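# Sort one copper part from the heap into the red bin

## Task

Pick one copper part out of the heap and put it in the red bin, making sure no brass part ends up in the bin. At the end neither hand may touch any part or the bin.

## Robot and tools

Robot: two arms, left_arm and right_arm. Each carries a five-fingered hand: a left hand on left_arm, a right hand on right_arm, mirror images of each other. Base positions in the scene frame: left_arm (+0.044, +0.271, -0.001) m, right_arm (+0.037, -0.294, +0.001) m, each turned very slightly about z. A post stands behind the arms.

Frame: everything uses the scene frame. Its origin sits at table-top height halfway between the arms' nominal bases. +x points out over the table, +z up, and left_arm is on the +y side. Arm names do not match image left or right.

Hand point: a point fixed to the palm, about 0.05 m in front of it and 0.15 m from the wrist flange. Its +z runs along the straight fingers, +y out of the palm. On the right hand +x points away from the thumb; on the left hand +x points toward the thumb. Straight fingers reach 0.06-0.07 m past the point, and their centre line is 0.06 m behind it (-y). A bracket at the wrist on the little-finger side can strike things.

The 28-number row (used by execute_actions and move), every value in [-1, 1], left arm first:
1-6: left_arm dx, dy, dz, rx, ry, rz.
7-12: left hand motors: little, ring, middle, index, thumb_bend, thumb_turn.
13-14: left force_limit, speed.
15-28: the same fourteen values for right_arm and its hand.

Pose values are offsets, not absolute poses. They are measured along the scene axes from the arm's current "Hand target" (its last commanded pose). 1.0 equals 0.6 m of travel or 180 degrees. rx, ry, rz form a single rotation vector, turning about the Hand target position. Sending six zeros asks nothing new of that arm. Repeating an offset moves the arm again by the same amount. Each commanded orientation is clipped to within 40 degrees of the measured one.

Finger values: +1 is open or straight and -1 is curled. For thumb_turn, +1 puts the thumb beside the palm and -1 puts it opposite the fingers. force_limit runs linearly from about 0 N at -1 to 10 N at +1; the two thumb motors reach 15 N. speed runs from almost stopped at -1 to full speed at +0.48 and above. Hand values are never optional. To keep a hand unchanged, resend the eight hand numbers from its last executed row. If that hand has received no row yet, send its hand_measured six values, then hand_force_limit and hand_speed. For a gentle grasp, set speed to -0.94 or lower. With the thumb opposed, the hand can wrap around objects about 0.035-0.065 m thick.

Tools:
- execute_actions(actions, cameras): actions is a list of actions. Each action is a list of up to 15 rows, one row per 1/30 s step; if fewer rows are given, the last row is held to step 15. Every row in an action counts from the Hand target at the start of that action. An empty list returns the state together with all camera images.
- move(target, speed, blend, blocking, cameras): target is one row, or a list of up to 15 rows. Each row gives offsets from the Hand targets at the start of the move, not from the previous row. The hand point travels in a straight line. speed is in m/s, 0.002 to 4.3, default 0.25; turning is capped at twice that value in rad/s. You may give one speed or one per target. blend, in metres, rounds the corners between targets; 0 means stop at each one. A move ends after 10 s at most. blocking=false returns after about 0.5 s while the move keeps running. The move never steers around obstacles or the other arm.
- wait(seconds): lets the scene run, 0 to 3600 s, and sends no new commands.
- stop(): brakes a move that is running.
- zoom_image(camera, region): region is [x0, y0, x1, y1] in image pixels, with the origin at the top left, no more than 504 by 504. Works only on the latest images.
- show_instructions(): shows the reference pages.
- finished_scene(scene=1): ends the scene for good.
Cameras: cam_high, cam_low, cam_left_wrist, cam_right_wrist, each 672x504. The wrist cameras are fisheye.

Reading results: end_effector_position (m) and end_effector_quat_wxyz are given in the scene frame. Hand target is the pose you last commanded, after clipping. The hand often comes to rest 1-3 cm short of it, usually low, sometimes up to 5 cm. This does not by itself mean contact. To close the gap, send the remaining distance as an offset. hand_measured, hand_stopped_by and hand_load_n each list six values in motor order. hand_stopped_by reads moving, target, force, stalled or fault. hand_load_n is positive when the finger is being pushed open, and drops to about 0 if the grip is lost. Joint velocities may read "within noise". A move result carries a move: line. Possible endings are done (within 10 mm and 2 degrees), off_target, moving, held or fault. limits=paced means the command was clipped; limits=held means steps were held back. A MOTOR HOT line warns of heating. An OVER-TEMPERATURE FAULT drops that arm for 30-60 s.

Avoid: dropping parts, even from a few mm; releasing a part while it is still moving; fast impacts; hard pushes against fixed or heavy things; and overloading fingers. Do not knock anything out of the work area. Do not let the two hands or arms touch or squeeze each other, and do not close one hand on the other. Fast moves overshoot, and passing close to an arm's own base can whip its elbow around. If an arm is pressing on something, command it back past its current hand point. Long pushes or long stretches of reach heat the motors. Loose objects may occasionally get nudged by the scene itself. Before finishing, open the hand and lift it clear of the part and the bin.

Each tool is called after "Request:" as name(argument=value, ...), one argument or row to a line, values as JSON.

Reference images:

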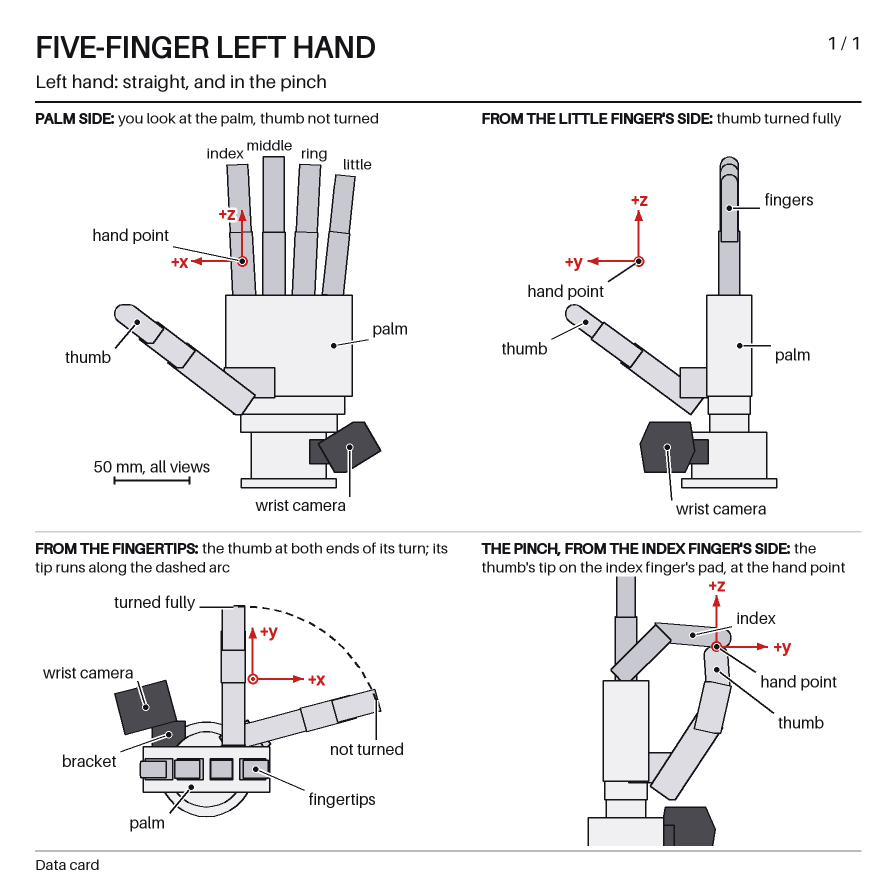

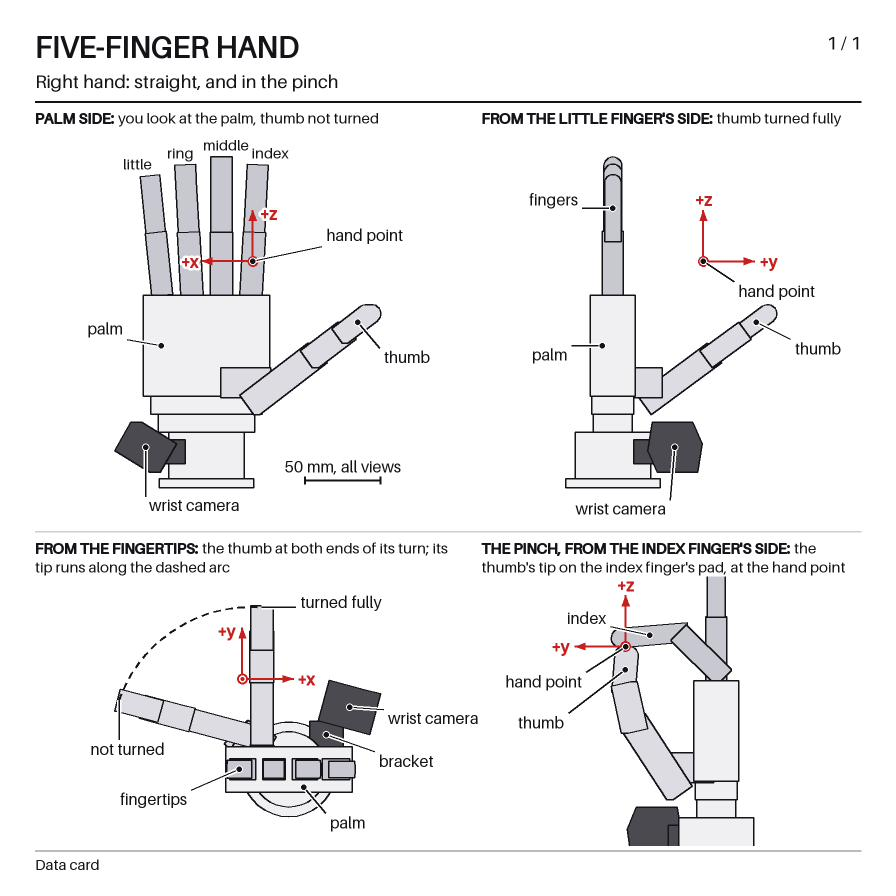

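## Session

Request:
execute_actions(
  actions=[],
)

Scene clock: 0.00 s.
left_arm: end_effector_position=(+0.1747, +0.0478, +0.2191) hand_measured=(+1.000, +1.000, +1.000, +1.000, +1.000, +1.000) hand_load_n=(+0.0, +0.0, +0.0, +0.0, +0.0, +0.0) hand_stopped_by=(target, target, target, target, target, target) hand_force_limit=0.00 hand_speed=-0.80 end_effector_quat_wxyz=(-0.176, -0.023, +0.850, -0.497) | right_arm: end_effector_position=(+0.4936, -0.0521, +0.3625) hand_measured=(+1.000, +1.000, +1.000, +1.000, +1.000, +1.000) hand_load_n=(+0.0, +0.0, +0.0, +0.0, +0.0, +0.0) hand_stopped_by=(target, target, target, target, target, target) hand_force_limit=0.00 hand_speed=-0.80 end_effector_quat_wxyz=(+0.038, +0.733, +0.241, +0.635)
Joint positions: left_arm=[-0.36 0.948 0.796 -1.272 1.104 1.039] | right_arm=[0.766 1.121 0.913 -0.015 0.524 -1.835]
Joint velocities: within noise
Joint torques (N m): no reading
Heat: left arm: hottest waist 38 °C; right arm: hottest wrist yaw 39 °C.
Hand target: left_arm +0.1798, +0.0457, +0.2263; -0.167, -0.017, +0.849, -0.500 | right_arm +0.4962, -0.0495, +0.3759; +0.034, +0.728, +0.235, +0.643

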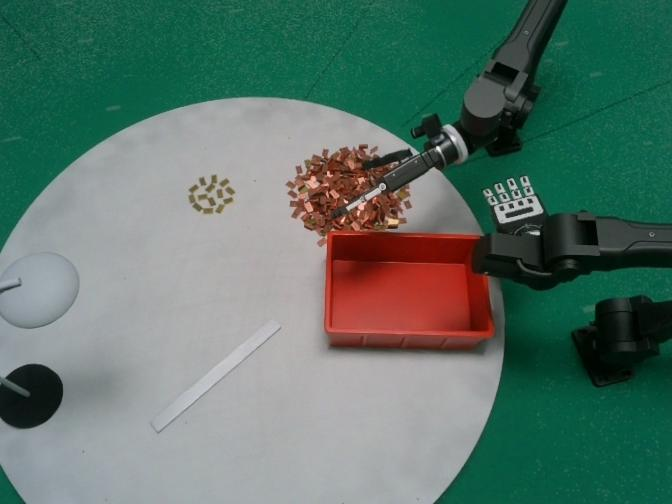

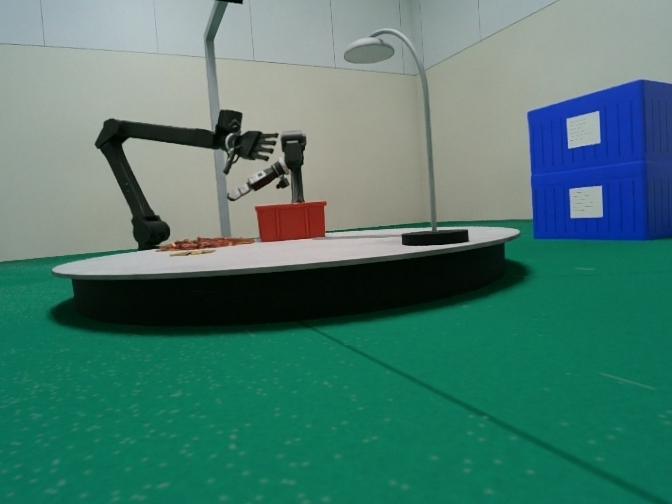

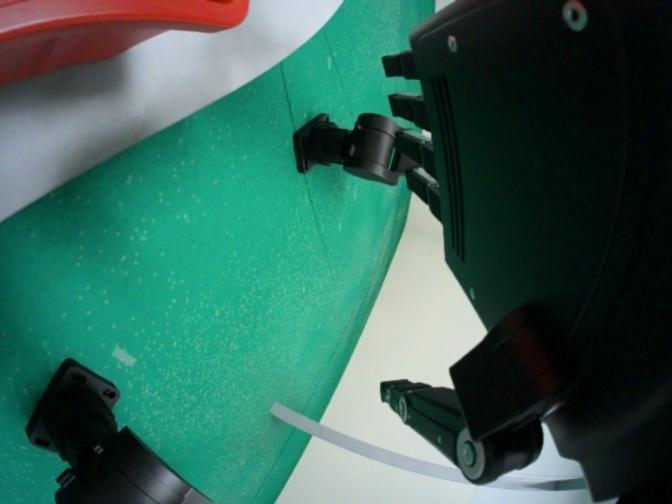

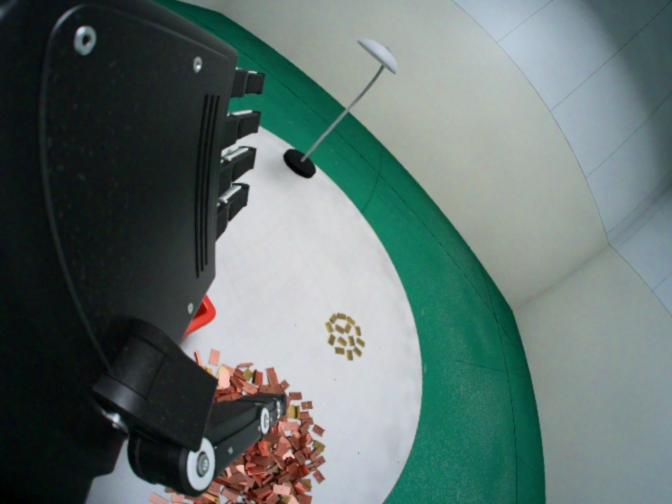

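Request:
zoom_image(
  camera="cam_high",
  region=[180, 120, 500, 360],
)

Request:
zoom_image(
  camera="cam_right_wrist",
  region=[100, 280, 400, 504],
)

Request:
zoom_image(
  camera="cam_low",
  region=[50, 100, 350, 325],
)

Scaled by 1.575.

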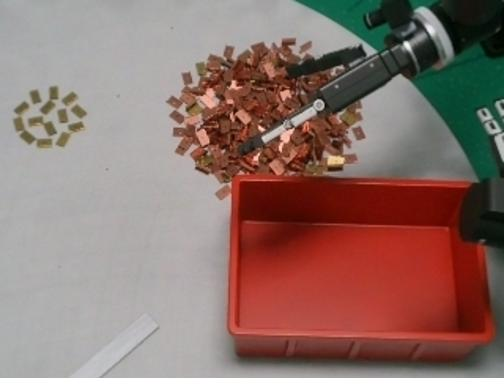

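Scaled by 1.680 from the camera's image (finer frame: 960x720).

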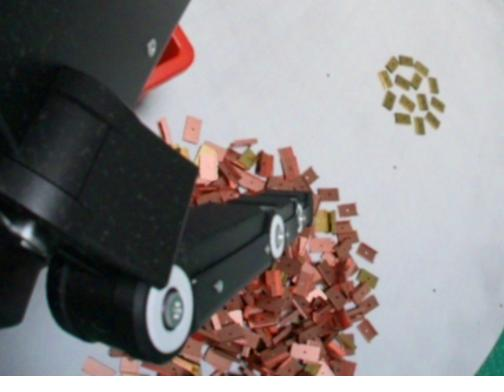

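Scaled by 1.680.

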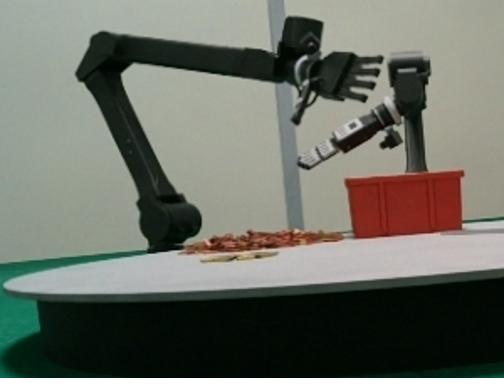

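Request:
move(
  target=[0,0,0,0,0,0,1,1,1,1,1,1,0,-0.8,-0.127,-0.333,-0.1,0.598,0.112,-0.222,1,1,1,1,1,1,0,-0.8],
  cameras=["all"],
)

Scene clock: 92.20 s.
left_arm: end_effector_position=(+0.1747, +0.0478, +0.2191) hand_measured=(+1.000, +1.000, +1.000, +1.000, +1.000, +1.000) hand_load_n=(-0.5, +0.0, +0.0, +0.0, +0.0, +0.0) hand_stopped_by=(target, target, target, target, target, target) hand_force_limit=0.00 hand_speed=-0.80 end_effector_quat_wxyz=(-0.176, -0.023, +0.850, -0.497) | right_arm: end_effector_position=(+0.4236, -0.2458, +0.3189) hand_measured=(+1.000, +1.000, +1.000, +1.000, +1.000, +1.000) hand_load_n=(+0.0, +0.0, +0.0, +0.0, +0.0, -0.5) hand_stopped_by=(target, target, target, target, target, target) hand_force_limit=0.00 hand_speed=-0.80 end_effector_quat_wxyz=(-0.404, +0.575, -0.582, +0.409)
Joint positions: left_arm=[-0.36 0.948 0.796 -1.272 1.104 1.039] | right_arm=[0.063 0.698 0.804 -0.454 0.095 0.035]
Joint torques (N m): left_arm=[2.08 -3.19 9.58 0.65 0.77 -0.04] | right_arm=[-1.44 -4.66 8.98 0.9 -0.16 0.16]
Heat: left arm: hottest elbow 51 °C; right arm: hottest elbow 55 °C.
Hand target: left_arm +0.1798, +0.0457, +0.2263; -0.167, -0.017, +0.849, -0.500 | right_arm +0.4199, -0.2494, +0.3157; -0.401, +0.572, -0.589, +0.406
Off the commanded pose: left_arm 0.009 m, 1 deg | right_arm 0.006 m, 1 deg.
move: done

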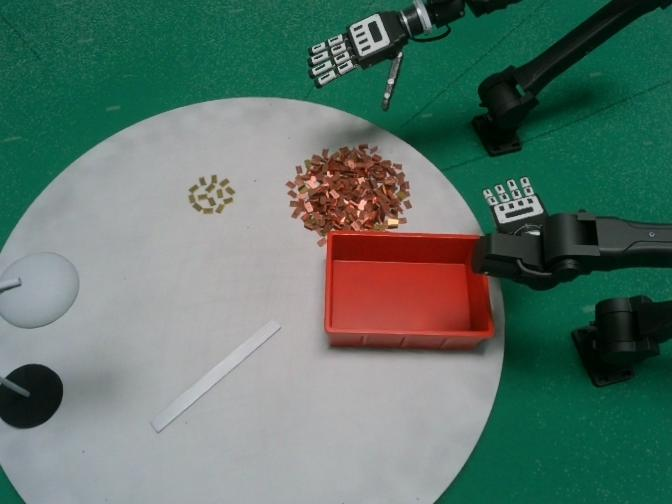

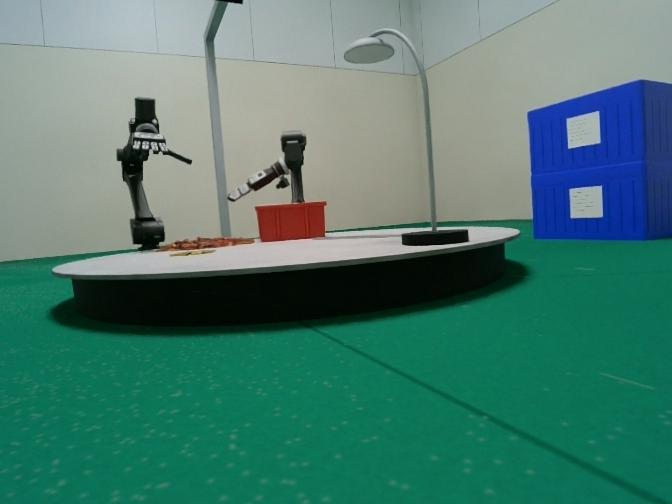

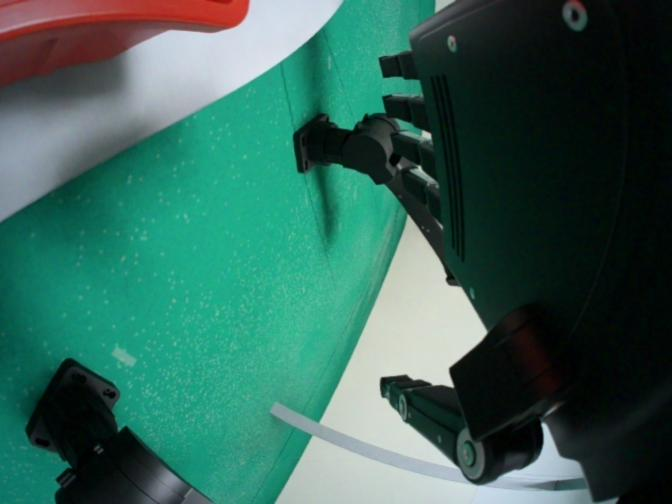

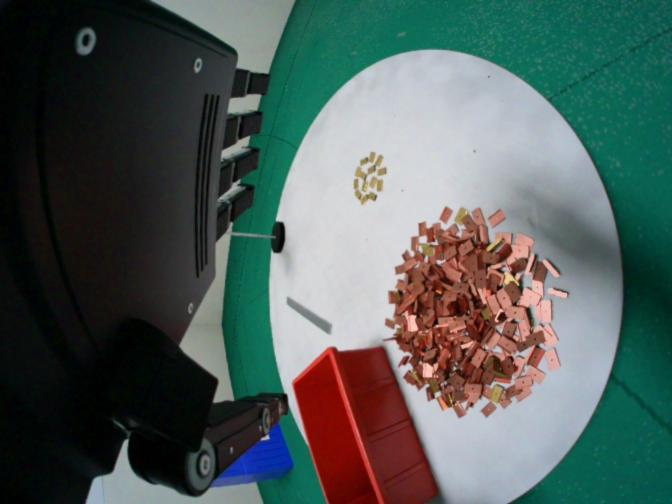

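Request:
move(
  target=[0,0,0,0,0,0,1,1,1,1,1,1,0,-0.8,-0.033,0.15,-0.15,0,0,0,1,1,1,0.2,0.2,-0.65,-0.5,0],
  cameras=["all"],
)

Scene clock: 104.07 s.
left_arm: end_effector_position=(+0.1747, +0.0478, +0.2191) hand_measured=(+1.000, +1.000, +1.000, +1.000, +1.000, +1.000) hand_load_n=(+0.0, +0.0, +0.0, +0.0, +0.0, -0.5) hand_stopped_by=(target, target, target, target, target, target) hand_force_limit=0.00 hand_speed=-0.80 end_effector_quat_wxyz=(-0.176, -0.023, +0.850, -0.497) | right_arm: end_effector_position=(+0.3976, -0.1630, +0.2235) hand_measured=(+1.000, +1.000, +1.000, +0.200, +0.200, -0.650) hand_load_n=(+0.0, +0.0, +0.0, +0.0, +0.0, +0.0) hand_stopped_by=(target, target, target, target, target, target) hand_force_limit=-0.50 hand_speed=0.00 end_effector_quat_wxyz=(-0.393, +0.578, -0.589, +0.406)
Joint positions: left_arm=[-0.36 0.948 0.796 -1.272 1.104 1.039] | right_arm=[0.458 0.714 0.582 -0.286 0.472 0.193]
Joint torques (N m): left_arm=[2.08 -3.19 9.59 0.66 0.77 -0.04] | right_arm=[-0.21 -3.43 9.11 1.98 0.25 0.15]
Heat: left arm: hottest elbow 52 °C; right arm: hottest elbow 57 °C.
Hand target: left_arm +0.1798, +0.0457, +0.2263; -0.167, -0.017, +0.849, -0.500 | right_arm +0.4001, -0.1593, +0.2258; -0.401, +0.572, -0.589, +0.406
Off the commanded pose: left_arm 0.009 m, 1 deg | right_arm 0.005 m, 1 deg.
move: done

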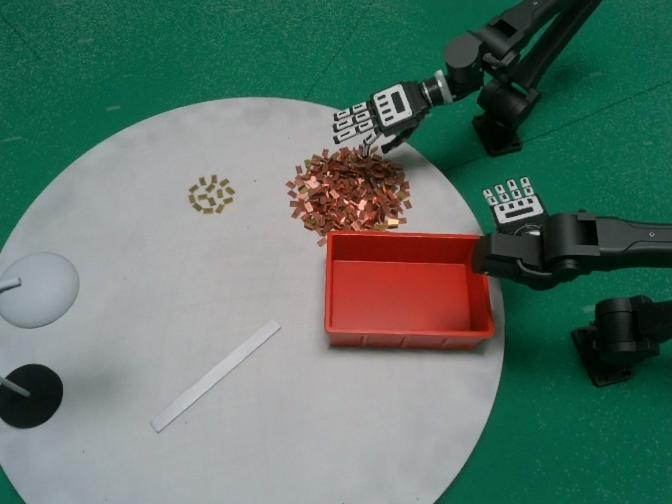

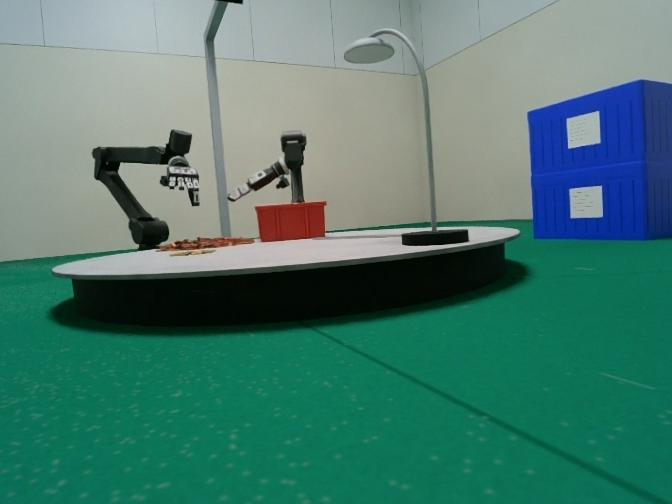

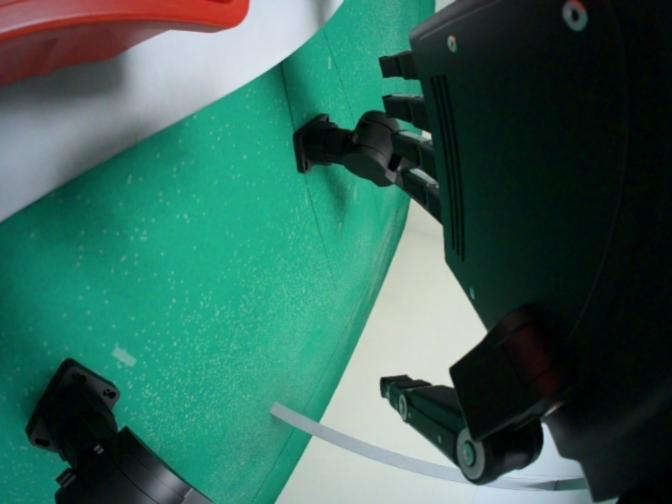

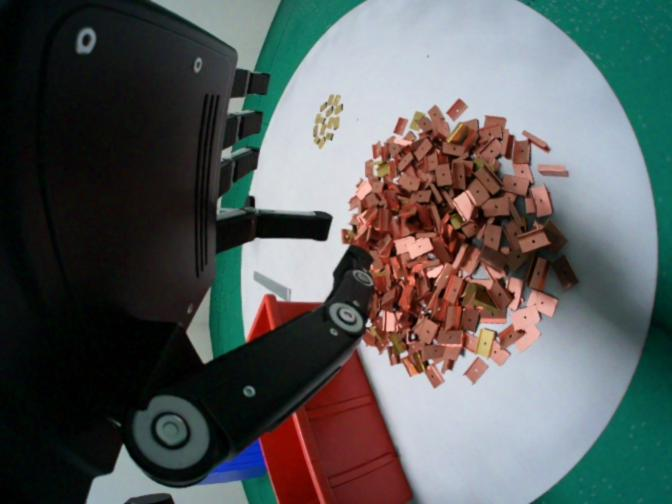

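Request:
zoom_image(
  camera="cam_right_wrist",
  region=[300, 90, 600, 400],
)

Request:
zoom_image(
  camera="cam_high",
  region=[260, 70, 460, 250],
)

Scaled by 1.626 from the camera's image (finer frame: 960x720).

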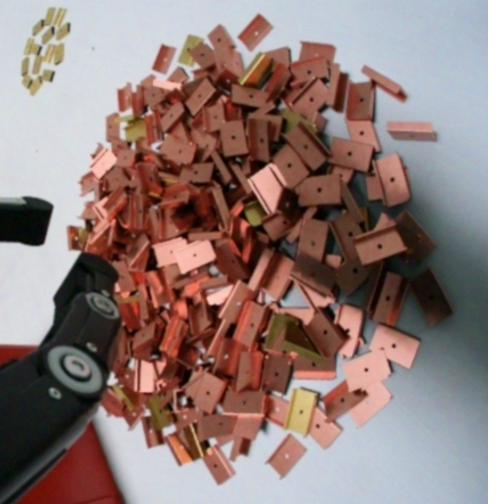

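Scaled by 2.520.

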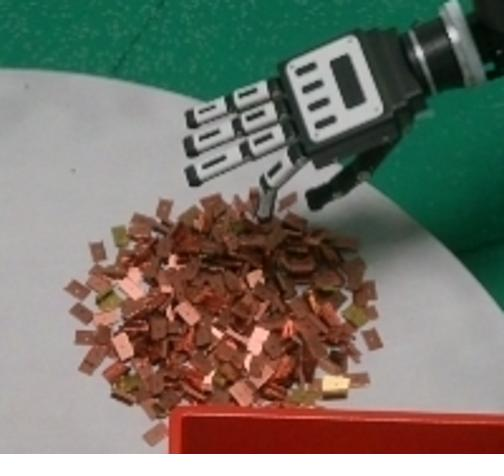

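Request:
move(
  target=[0,0,0,0,0,0,1,1,1,1,1,1,0,-0.8,-0.083,-0.083,-0.08,0,0,0,1,1,1,0.2,0.2,-0.65,-0.5,0],
  cameras=["cam_high","cam_low","cam_right_wrist"],
)

Request:
zoom_image(
  camera="cam_right_wrist",
  region=[320, 60, 660, 400],
)

Scene clock: 122.10 s.
left_arm: end_effector_position=(+0.1747, +0.0478, +0.2191) hand_measured=(+1.000, +1.000, +1.000, +1.000, +1.000, +1.000) hand_load_n=(+0.0, +0.0, +0.0, +0.0, +0.0, +0.0) hand_stopped_by=(target, target, target, target, target, target) hand_force_limit=0.00 hand_speed=-0.80 end_effector_quat_wxyz=(-0.176, -0.023, +0.850, -0.497) | right_arm: end_effector_position=(+0.3509, -0.2052, +0.1793) hand_measured=(+1.000, +1.000, +1.000, +0.200, +0.200, -0.650) hand_load_n=(+0.0, +0.0, +0.0, +0.5, +0.0, +0.0) hand_stopped_by=(target, target, target, target, target, target) hand_force_limit=-0.50 hand_speed=0.00 end_effector_quat_wxyz=(-0.408, +0.570, -0.588, +0.404)
Joint positions: left_arm=[-0.36 0.948 0.796 -1.272 1.104 1.039] | right_arm=[0.347 0.46 0.377 -0.29 0.361 0.157]
Joint torques (N m): left_arm=[2.14 -3.25 9.58 0.66 0.77 -0.04] | right_arm=[-1.49 -1.14 9.47 0.87 -0.05 -0.01]
Heat: left arm: hottest elbow 53 °C; right arm: hottest elbow 56 °C.
Hand target: left_arm +0.1798, +0.0457, +0.2263; -0.167, -0.017, +0.849, -0.500 | right_arm +0.3503, -0.2090, +0.1778; -0.401, +0.572, -0.589, +0.405
Off the commanded pose: left_arm 0.009 m, 1 deg | right_arm 0.004 m, 1 deg.
move: done

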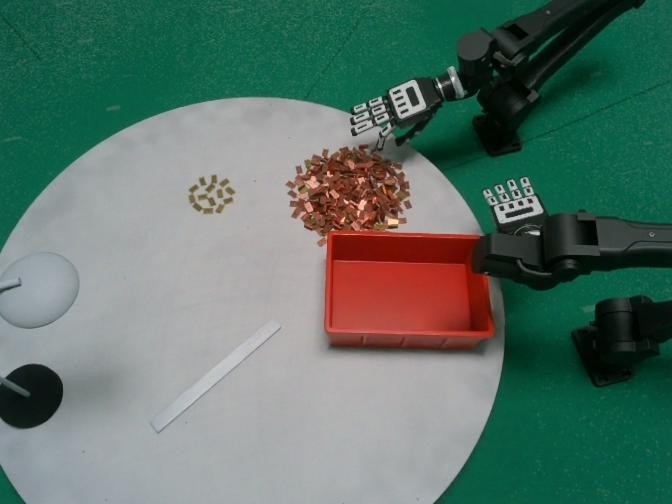

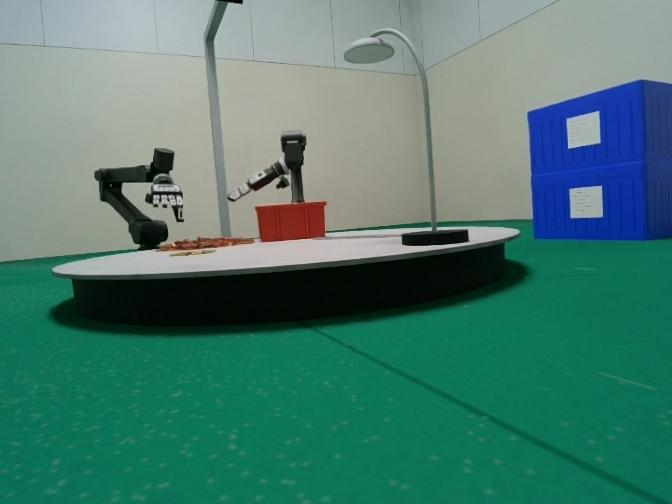

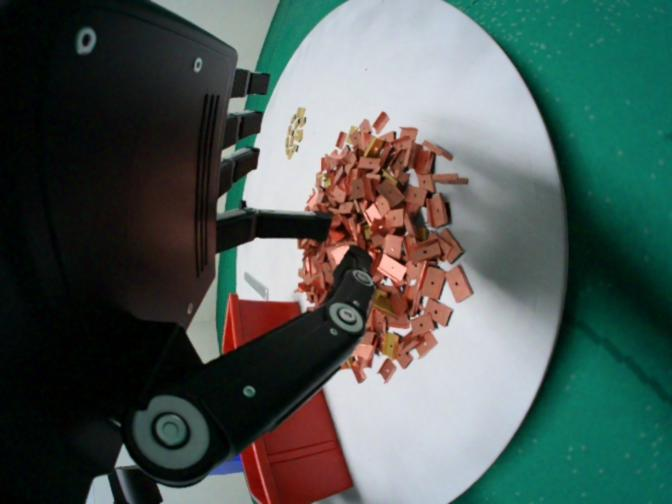

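Scaled by 1.482 from the camera's image (finer frame: 960x720).

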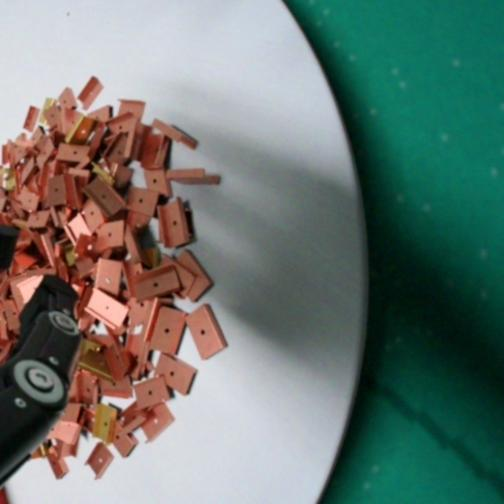

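Request:
zoom_image(
  camera="cam_right_wrist",
  region=[380, 120, 500, 220],
)

Request:
zoom_image(
  camera="cam_right_wrist",
  region=[370, 210, 490, 310],
)

Request:
zoom_image(
  camera="cam_low",
  region=[80, 130, 280, 280],
)

Request:
zoom_image(
  camera="cam_high",
  region=[280, 70, 440, 250],
)

Scaled by 4.200 from the camera's image (finer frame: 960x720).

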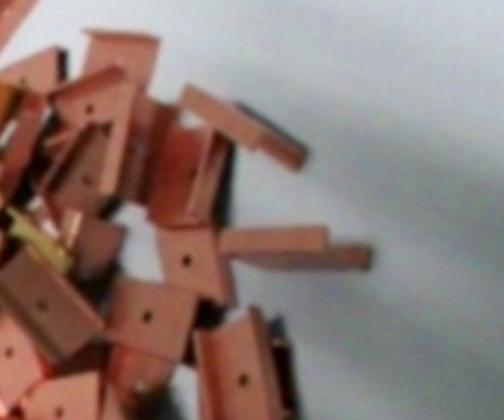

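Scaled by 4.200 from the camera's image (finer frame: 960x720).

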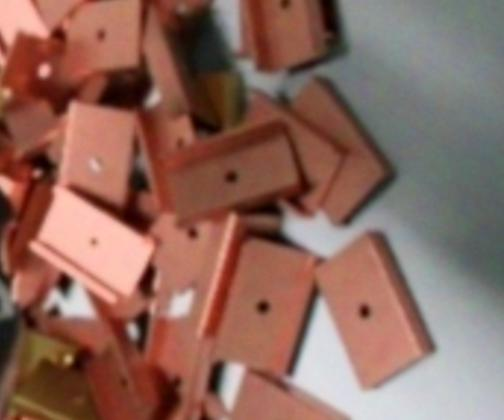

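Scaled by 2.520.

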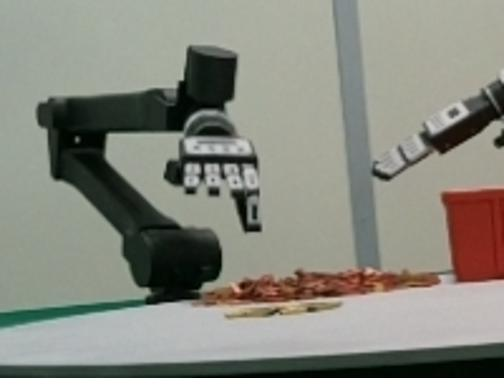

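Scaled by 2.800.

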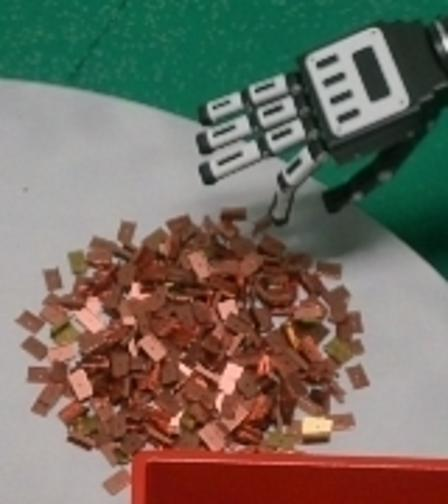

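Request:
move(
  target=[0,0,0,0,0,0,1,1,1,1,1,1,0,-0.8,-0.087,-0.01,0.03,0,0,0.325,1,1,1,0.2,0.2,-0.65,-0.5,0],
  cameras=["cam_high","cam_low","cam_right_wrist"],
)

Request:
zoom_image(
  camera="cam_right_wrist",
  region=[240, 100, 580, 400],
)

Scene clock: 225.60 s.
left_arm: end_effector_position=(+0.1747, +0.0478, +0.2191) hand_measured=(+1.000, +1.000, +1.000, +1.000, +1.000, +1.000) hand_load_n=(+0.0, +0.0, +0.0, +0.0, +0.0, -0.5) hand_stopped_by=(target, target, target, target, target, target) hand_force_limit=0.00 hand_speed=-0.80 end_effector_quat_wxyz=(-0.176, -0.023, +0.850, -0.497) | right_arm: end_effector_position=(+0.2857, -0.2072, +0.1773) hand_measured=(+1.000, +1.000, +1.000, +0.200, +0.200, -0.650) hand_load_n=(+0.0, +0.0, +0.0, -0.5, +0.0, +0.0) hand_stopped_by=(target, target, target, target, target, target) hand_force_limit=-0.50 hand_speed=0.00 end_effector_quat_wxyz=(-0.549, +0.788, -0.240, +0.141)
Joint positions: left_arm=[-0.36 0.948 0.796 -1.272 1.104 1.039] | right_arm=[-0.359 0.762 0.563 -0.863 -1.15 -0.977]
Joint torques (N m): left_arm=[2.14 -3.25 9.58 0.65 0.77 -0.04] | right_arm=[-1.79 -2.37 11.79 0.03 -1.04 0.01]
Heat: left arm: hottest elbow 57 °C; right arm: hottest elbow 63 °C.
Hand target: left_arm +0.1798, +0.0457, +0.2263; -0.167, -0.017, +0.849, -0.500 | right_arm +0.2982, -0.2151, +0.1959; -0.548, +0.787, -0.234, +0.158
Off the commanded pose: left_arm 0.009 m, 1 deg | right_arm 0.024 m, 2 deg.
move: off_target (right_arm)

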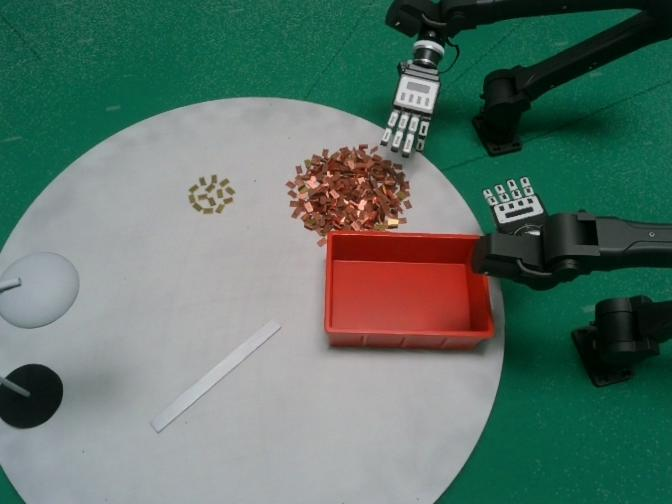

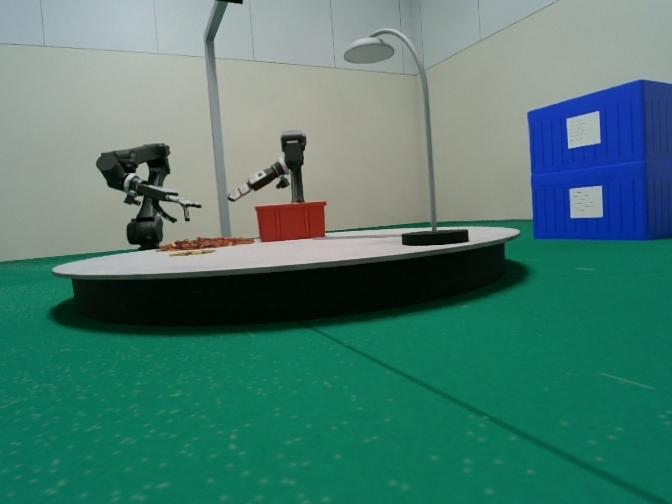

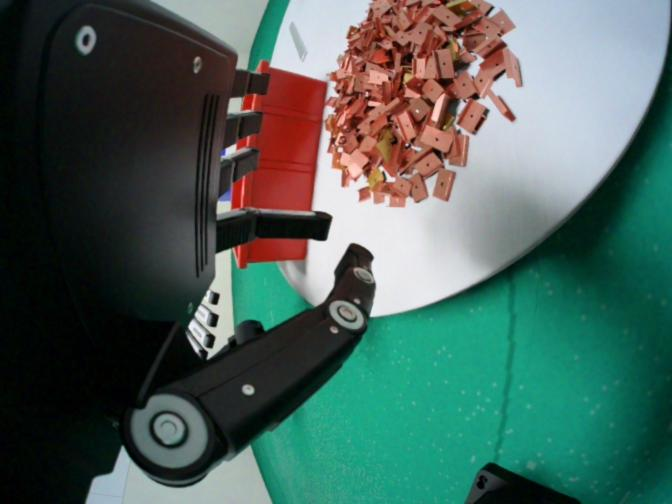

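Scaled by 1.482 from the camera's image (finer frame: 960x720).

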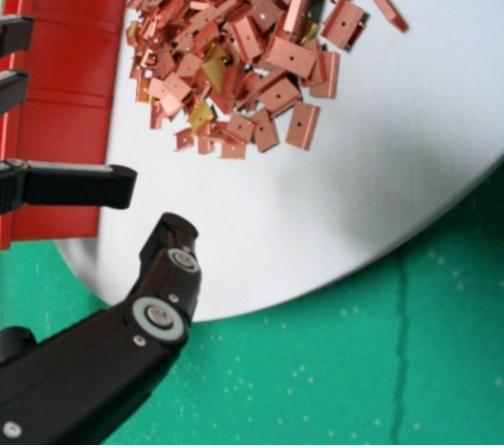

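Request:
move(
  target=[0,0,0,0,0,0,1,1,1,1,1,1,0,-0.8,0.075,-0.05,-0.05,0,0,0,1,1,1,0.2,0.2,-0.65,-0.5,0],
  cameras=["cam_high","cam_low","cam_right_wrist"],
)

Request:
zoom_image(
  camera="cam_right_wrist",
  region=[240, 100, 580, 400],
)

Request:
zoom_image(
  camera="cam_low",
  region=[80, 130, 280, 280],
)

Scene clock: 238.27 s.
left_arm: end_effector_position=(+0.1747, +0.0478, +0.2191) hand_measured=(+1.000, +1.000, +1.000, +1.000, +1.000, +1.000) hand_load_n=(+0.0, +0.0, +0.0, +0.0, +0.0, +0.0) hand_stopped_by=(target, target, target, target, target, target) hand_force_limit=0.00 hand_speed=-0.80 end_effector_quat_wxyz=(-0.176, -0.023, +0.850, -0.497) | right_arm: end_effector_position=(+0.3253, -0.2372, +0.1477) hand_measured=(+1.000, +1.000, +1.000, +0.200, +0.200, -0.650) hand_load_n=(+0.0, +0.0, +0.0, +0.0, +0.0, +0.0) hand_stopped_by=(target, target, target, target, target, target) hand_force_limit=-0.50 hand_speed=0.00 end_effector_quat_wxyz=(-0.551, +0.784, -0.255, +0.128)
Joint positions: left_arm=[-0.36 0.948 0.796 -1.272 1.104 1.039] | right_arm=[-0.421 1.007 0.612 -0.81 -1.174 -1.092]
Joint torques (N m): left_arm=[2.08 -3.19 9.58 0.66 0.77 -0.04] | right_arm=[-0.85 -6.48 10.78 0.87 -1.09 -0.01]
Heat: left arm: hottest elbow 57 °C; right arm: hottest elbow 67 °C.
Hand target: left_arm +0.1798, +0.0457, +0.2263; -0.167, -0.017, +0.849, -0.500 | right_arm +0.3431, -0.2450, +0.1658; -0.548, +0.787, -0.234, +0.158
Off the commanded pose: left_arm 0.009 m, 1 deg | right_arm 0.027 m, 4 deg.
move: off_target (right_arm)

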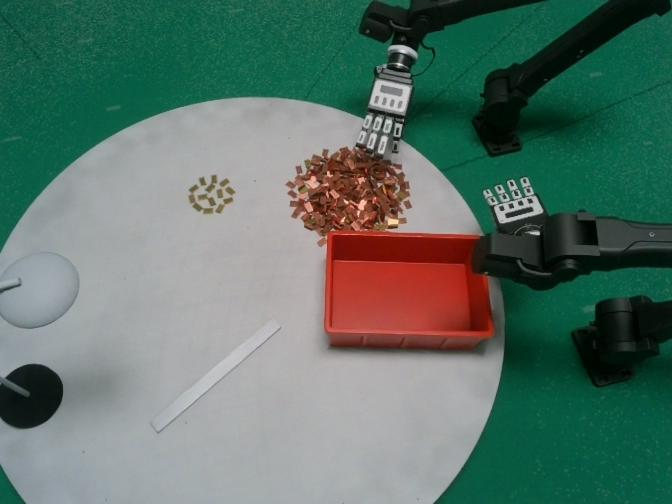

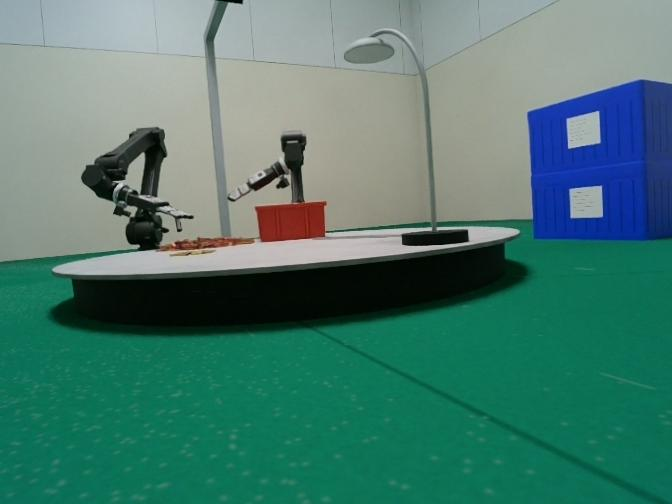

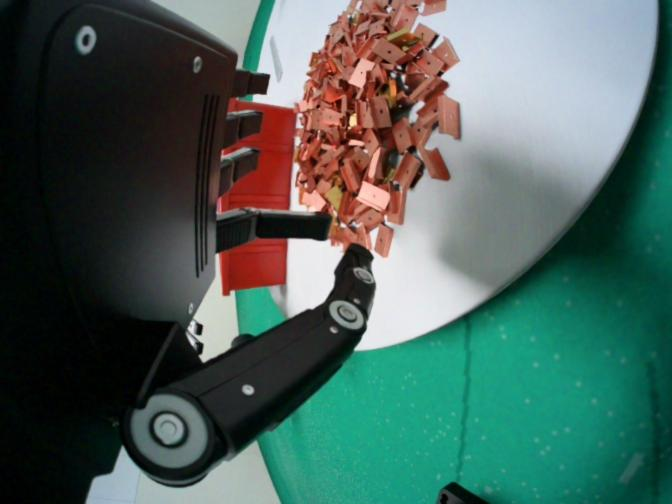

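Scaled by 1.482 from the camera's image (finer frame: 960x720).

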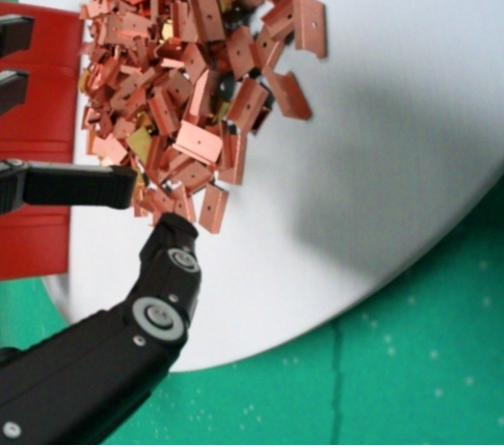

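Scaled by 2.520.

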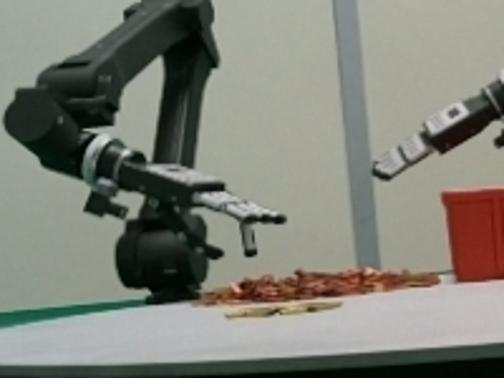

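Request:
move(
  target=[0,0,0,0,0,0,1,1,1,1,1,1,0,-0.8,0.003,0.045,-0.022,-0.012,-0.020,0.009,1,1,1,0.2,0.2,-0.65,-0.5,0],
  speed=0.1,
  cameras=["cam_low","cam_right_wrist"],
)

Request:
zoom_image(
  camera="cam_right_wrist",
  region=[280, 130, 480, 330],
)

Request:
zoom_image(
  camera="cam_low",
  region=[120, 180, 260, 280],
)

Scene clock: 284.83 s.
left_arm: end_effector_position=(+0.1747, +0.0478, +0.2191) hand_measured=(+1.000, +1.000, +1.000, +1.000, +1.000, +1.000) hand_load_n=(+0.0, +0.0, +0.0, -0.5, +0.0, +0.0) hand_stopped_by=(target, target, target, target, target, target) hand_force_limit=0.00 hand_speed=-0.80 end_effector_quat_wxyz=(-0.176, -0.023, +0.850, -0.497) | right_arm: end_effector_position=(+0.3448, -0.2211, +0.1518) hand_measured=(+1.000, +1.000, +1.000, +0.200, +0.200, -0.650) hand_load_n=(+0.0, +0.0, +0.0, +0.0, +0.0, +0.0) hand_stopped_by=(target, target, target, target, target, target) hand_force_limit=-0.50 hand_speed=0.00 end_effector_quat_wxyz=(-0.542, +0.795, -0.209, +0.176)
Joint positions: left_arm=[-0.36 0.948 0.796 -1.272 1.104 1.039] | right_arm=[-0.328 0.954 0.575 -0.575 -1.127 -0.961]
Joint torques (N m): left_arm=[2.14 -3.19 9.59 0.65 0.77 -0.03] | right_arm=[0.03 -6.3 7.72 1.24 -0.74 0.15]
Heat: left arm: hottest elbow 58 °C; right arm: hottest elbow 65 °C.
Hand target: left_arm +0.1798, +0.0457, +0.2263; -0.167, -0.017, +0.849, -0.500 | right_arm +0.3450, -0.2182, +0.1526; -0.542, +0.795, -0.203, +0.179
Off the commanded pose: left_arm 0.009 m, 1 deg | right_arm 0.003 m, 1 deg.
move: done

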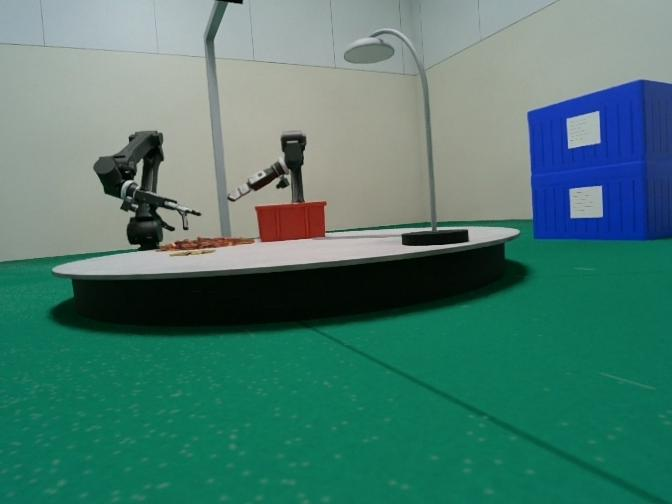

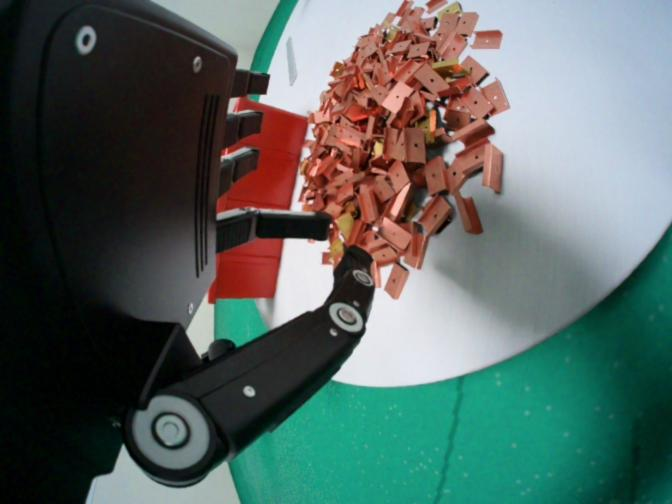

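Scaled by 2.520 from the camera's image (finer frame: 960x720).

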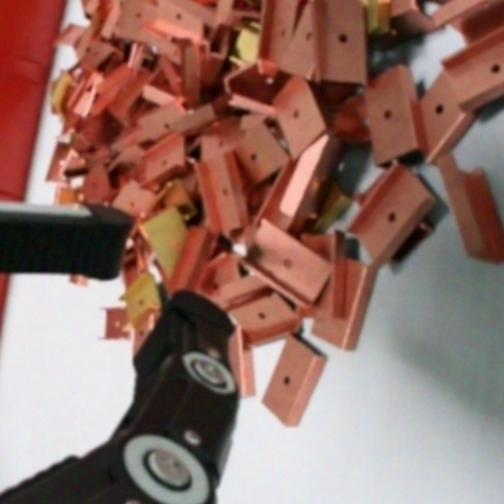

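Scaled by 3.600.

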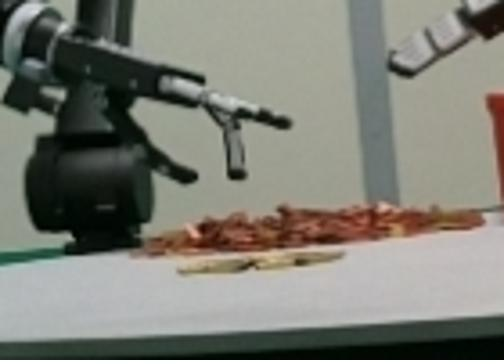

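Request:
zoom_image(
  camera="cam_right_wrist",
  region=[370, 120, 520, 310],
)

Scaled by 2.653 from the camera's image (finer frame: 960x720).

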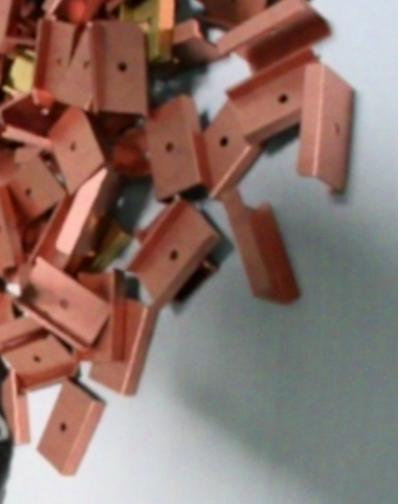

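Request:
move(
  target=[0,0,0,0,0,0,1,1,1,1,1,1,0,-0.8,-0.0377,0.0115,-0.0377,0.009,0.013,0.033,1,1,1,0.1,0.2,-0.65,-0.5,0],
  speed=0.1,
  cameras=["cam_low","cam_right_wrist"],
)

Request:
zoom_image(
  camera="cam_right_wrist",
  region=[280, 130, 480, 330],
)

Request:
zoom_image(
  camera="cam_low",
  region=[120, 180, 260, 280],
)

Scene clock: 329.50 s.
left_arm: end_effector_position=(+0.1747, +0.0478, +0.2191) hand_measured=(+1.000, +1.000, +1.000, +1.000, +1.000, +1.000) hand_load_n=(+0.0, +0.0, +0.0, +0.0, -0.5, +0.0) hand_stopped_by=(target, target, target, target, target, target) hand_force_limit=0.00 hand_speed=-0.80 end_effector_quat_wxyz=(-0.176, -0.023, +0.850, -0.497) | right_arm: end_effector_position=(+0.3247, -0.2123, +0.1333) hand_measured=(+1.000, +1.000, +1.000, +0.100, +0.200, -0.650) hand_load_n=(+0.0, +0.0, +0.0, +0.0, +0.0, +0.0) hand_stopped_by=(target, target, target, target, target, target) hand_force_limit=-0.50 hand_speed=0.00 end_effector_quat_wxyz=(-0.557, +0.801, -0.172, +0.140)
Joint positions: left_arm=[-0.36 0.948 0.796 -1.272 1.104 1.039] | right_arm=[-0.328 1.013 0.571 -0.723 -1.19 -1.171]
Joint torques (N m): left_arm=[2.02 -3.19 9.59 0.65 0.77 -0.04] | right_arm=[-0.67 -4.84 7.49 -0.06 -1.09 0.03]
Heat: left arm: hottest elbow 58 °C; right arm: hottest elbow 62 °C.
Hand target: left_arm +0.1798, +0.0457, +0.2263; -0.167, -0.017, +0.849, -0.500 | right_arm +0.3223, -0.2112, +0.1300; -0.558, +0.800, -0.175, +0.132
Off the commanded pose: left_arm 0.009 m, 1 deg | right_arm 0.004 m, 1 deg.
move: done

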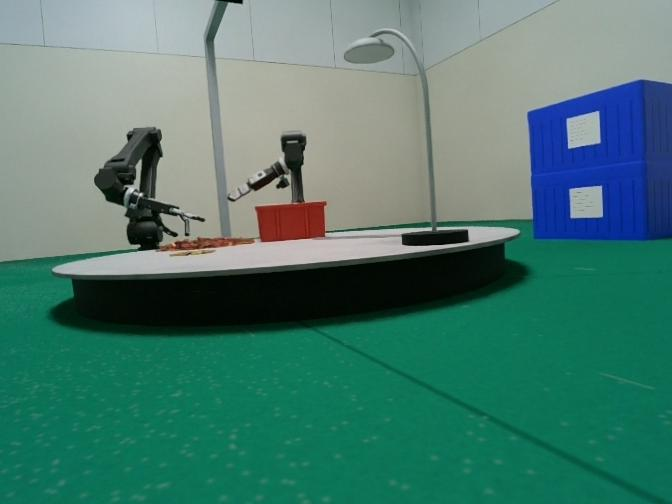

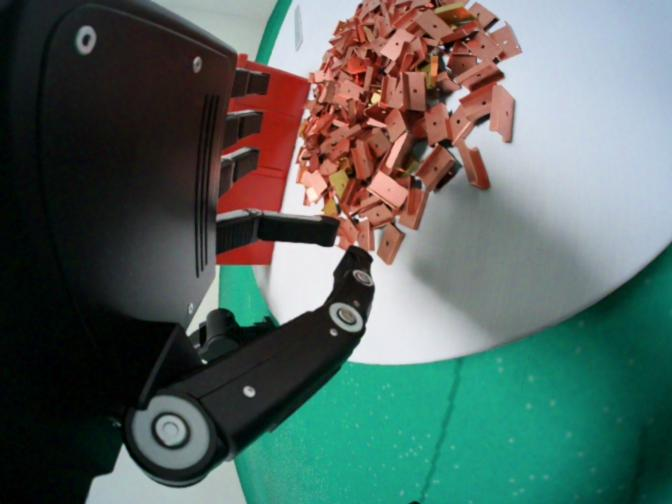

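Scaled by 2.520 from the camera's image (finer frame: 960x720).

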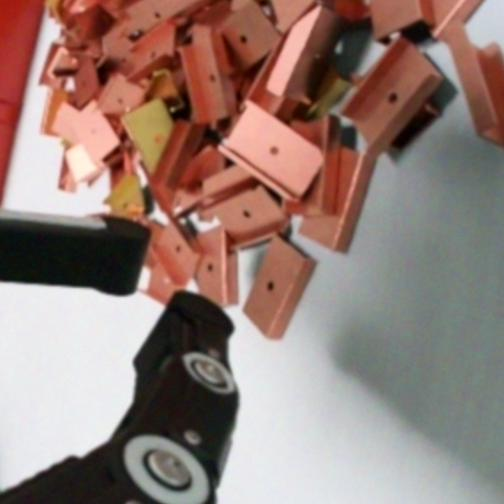

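Scaled by 3.600.

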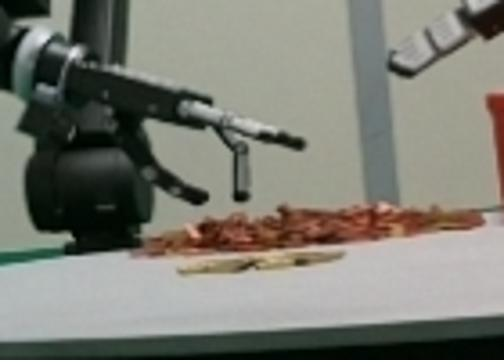

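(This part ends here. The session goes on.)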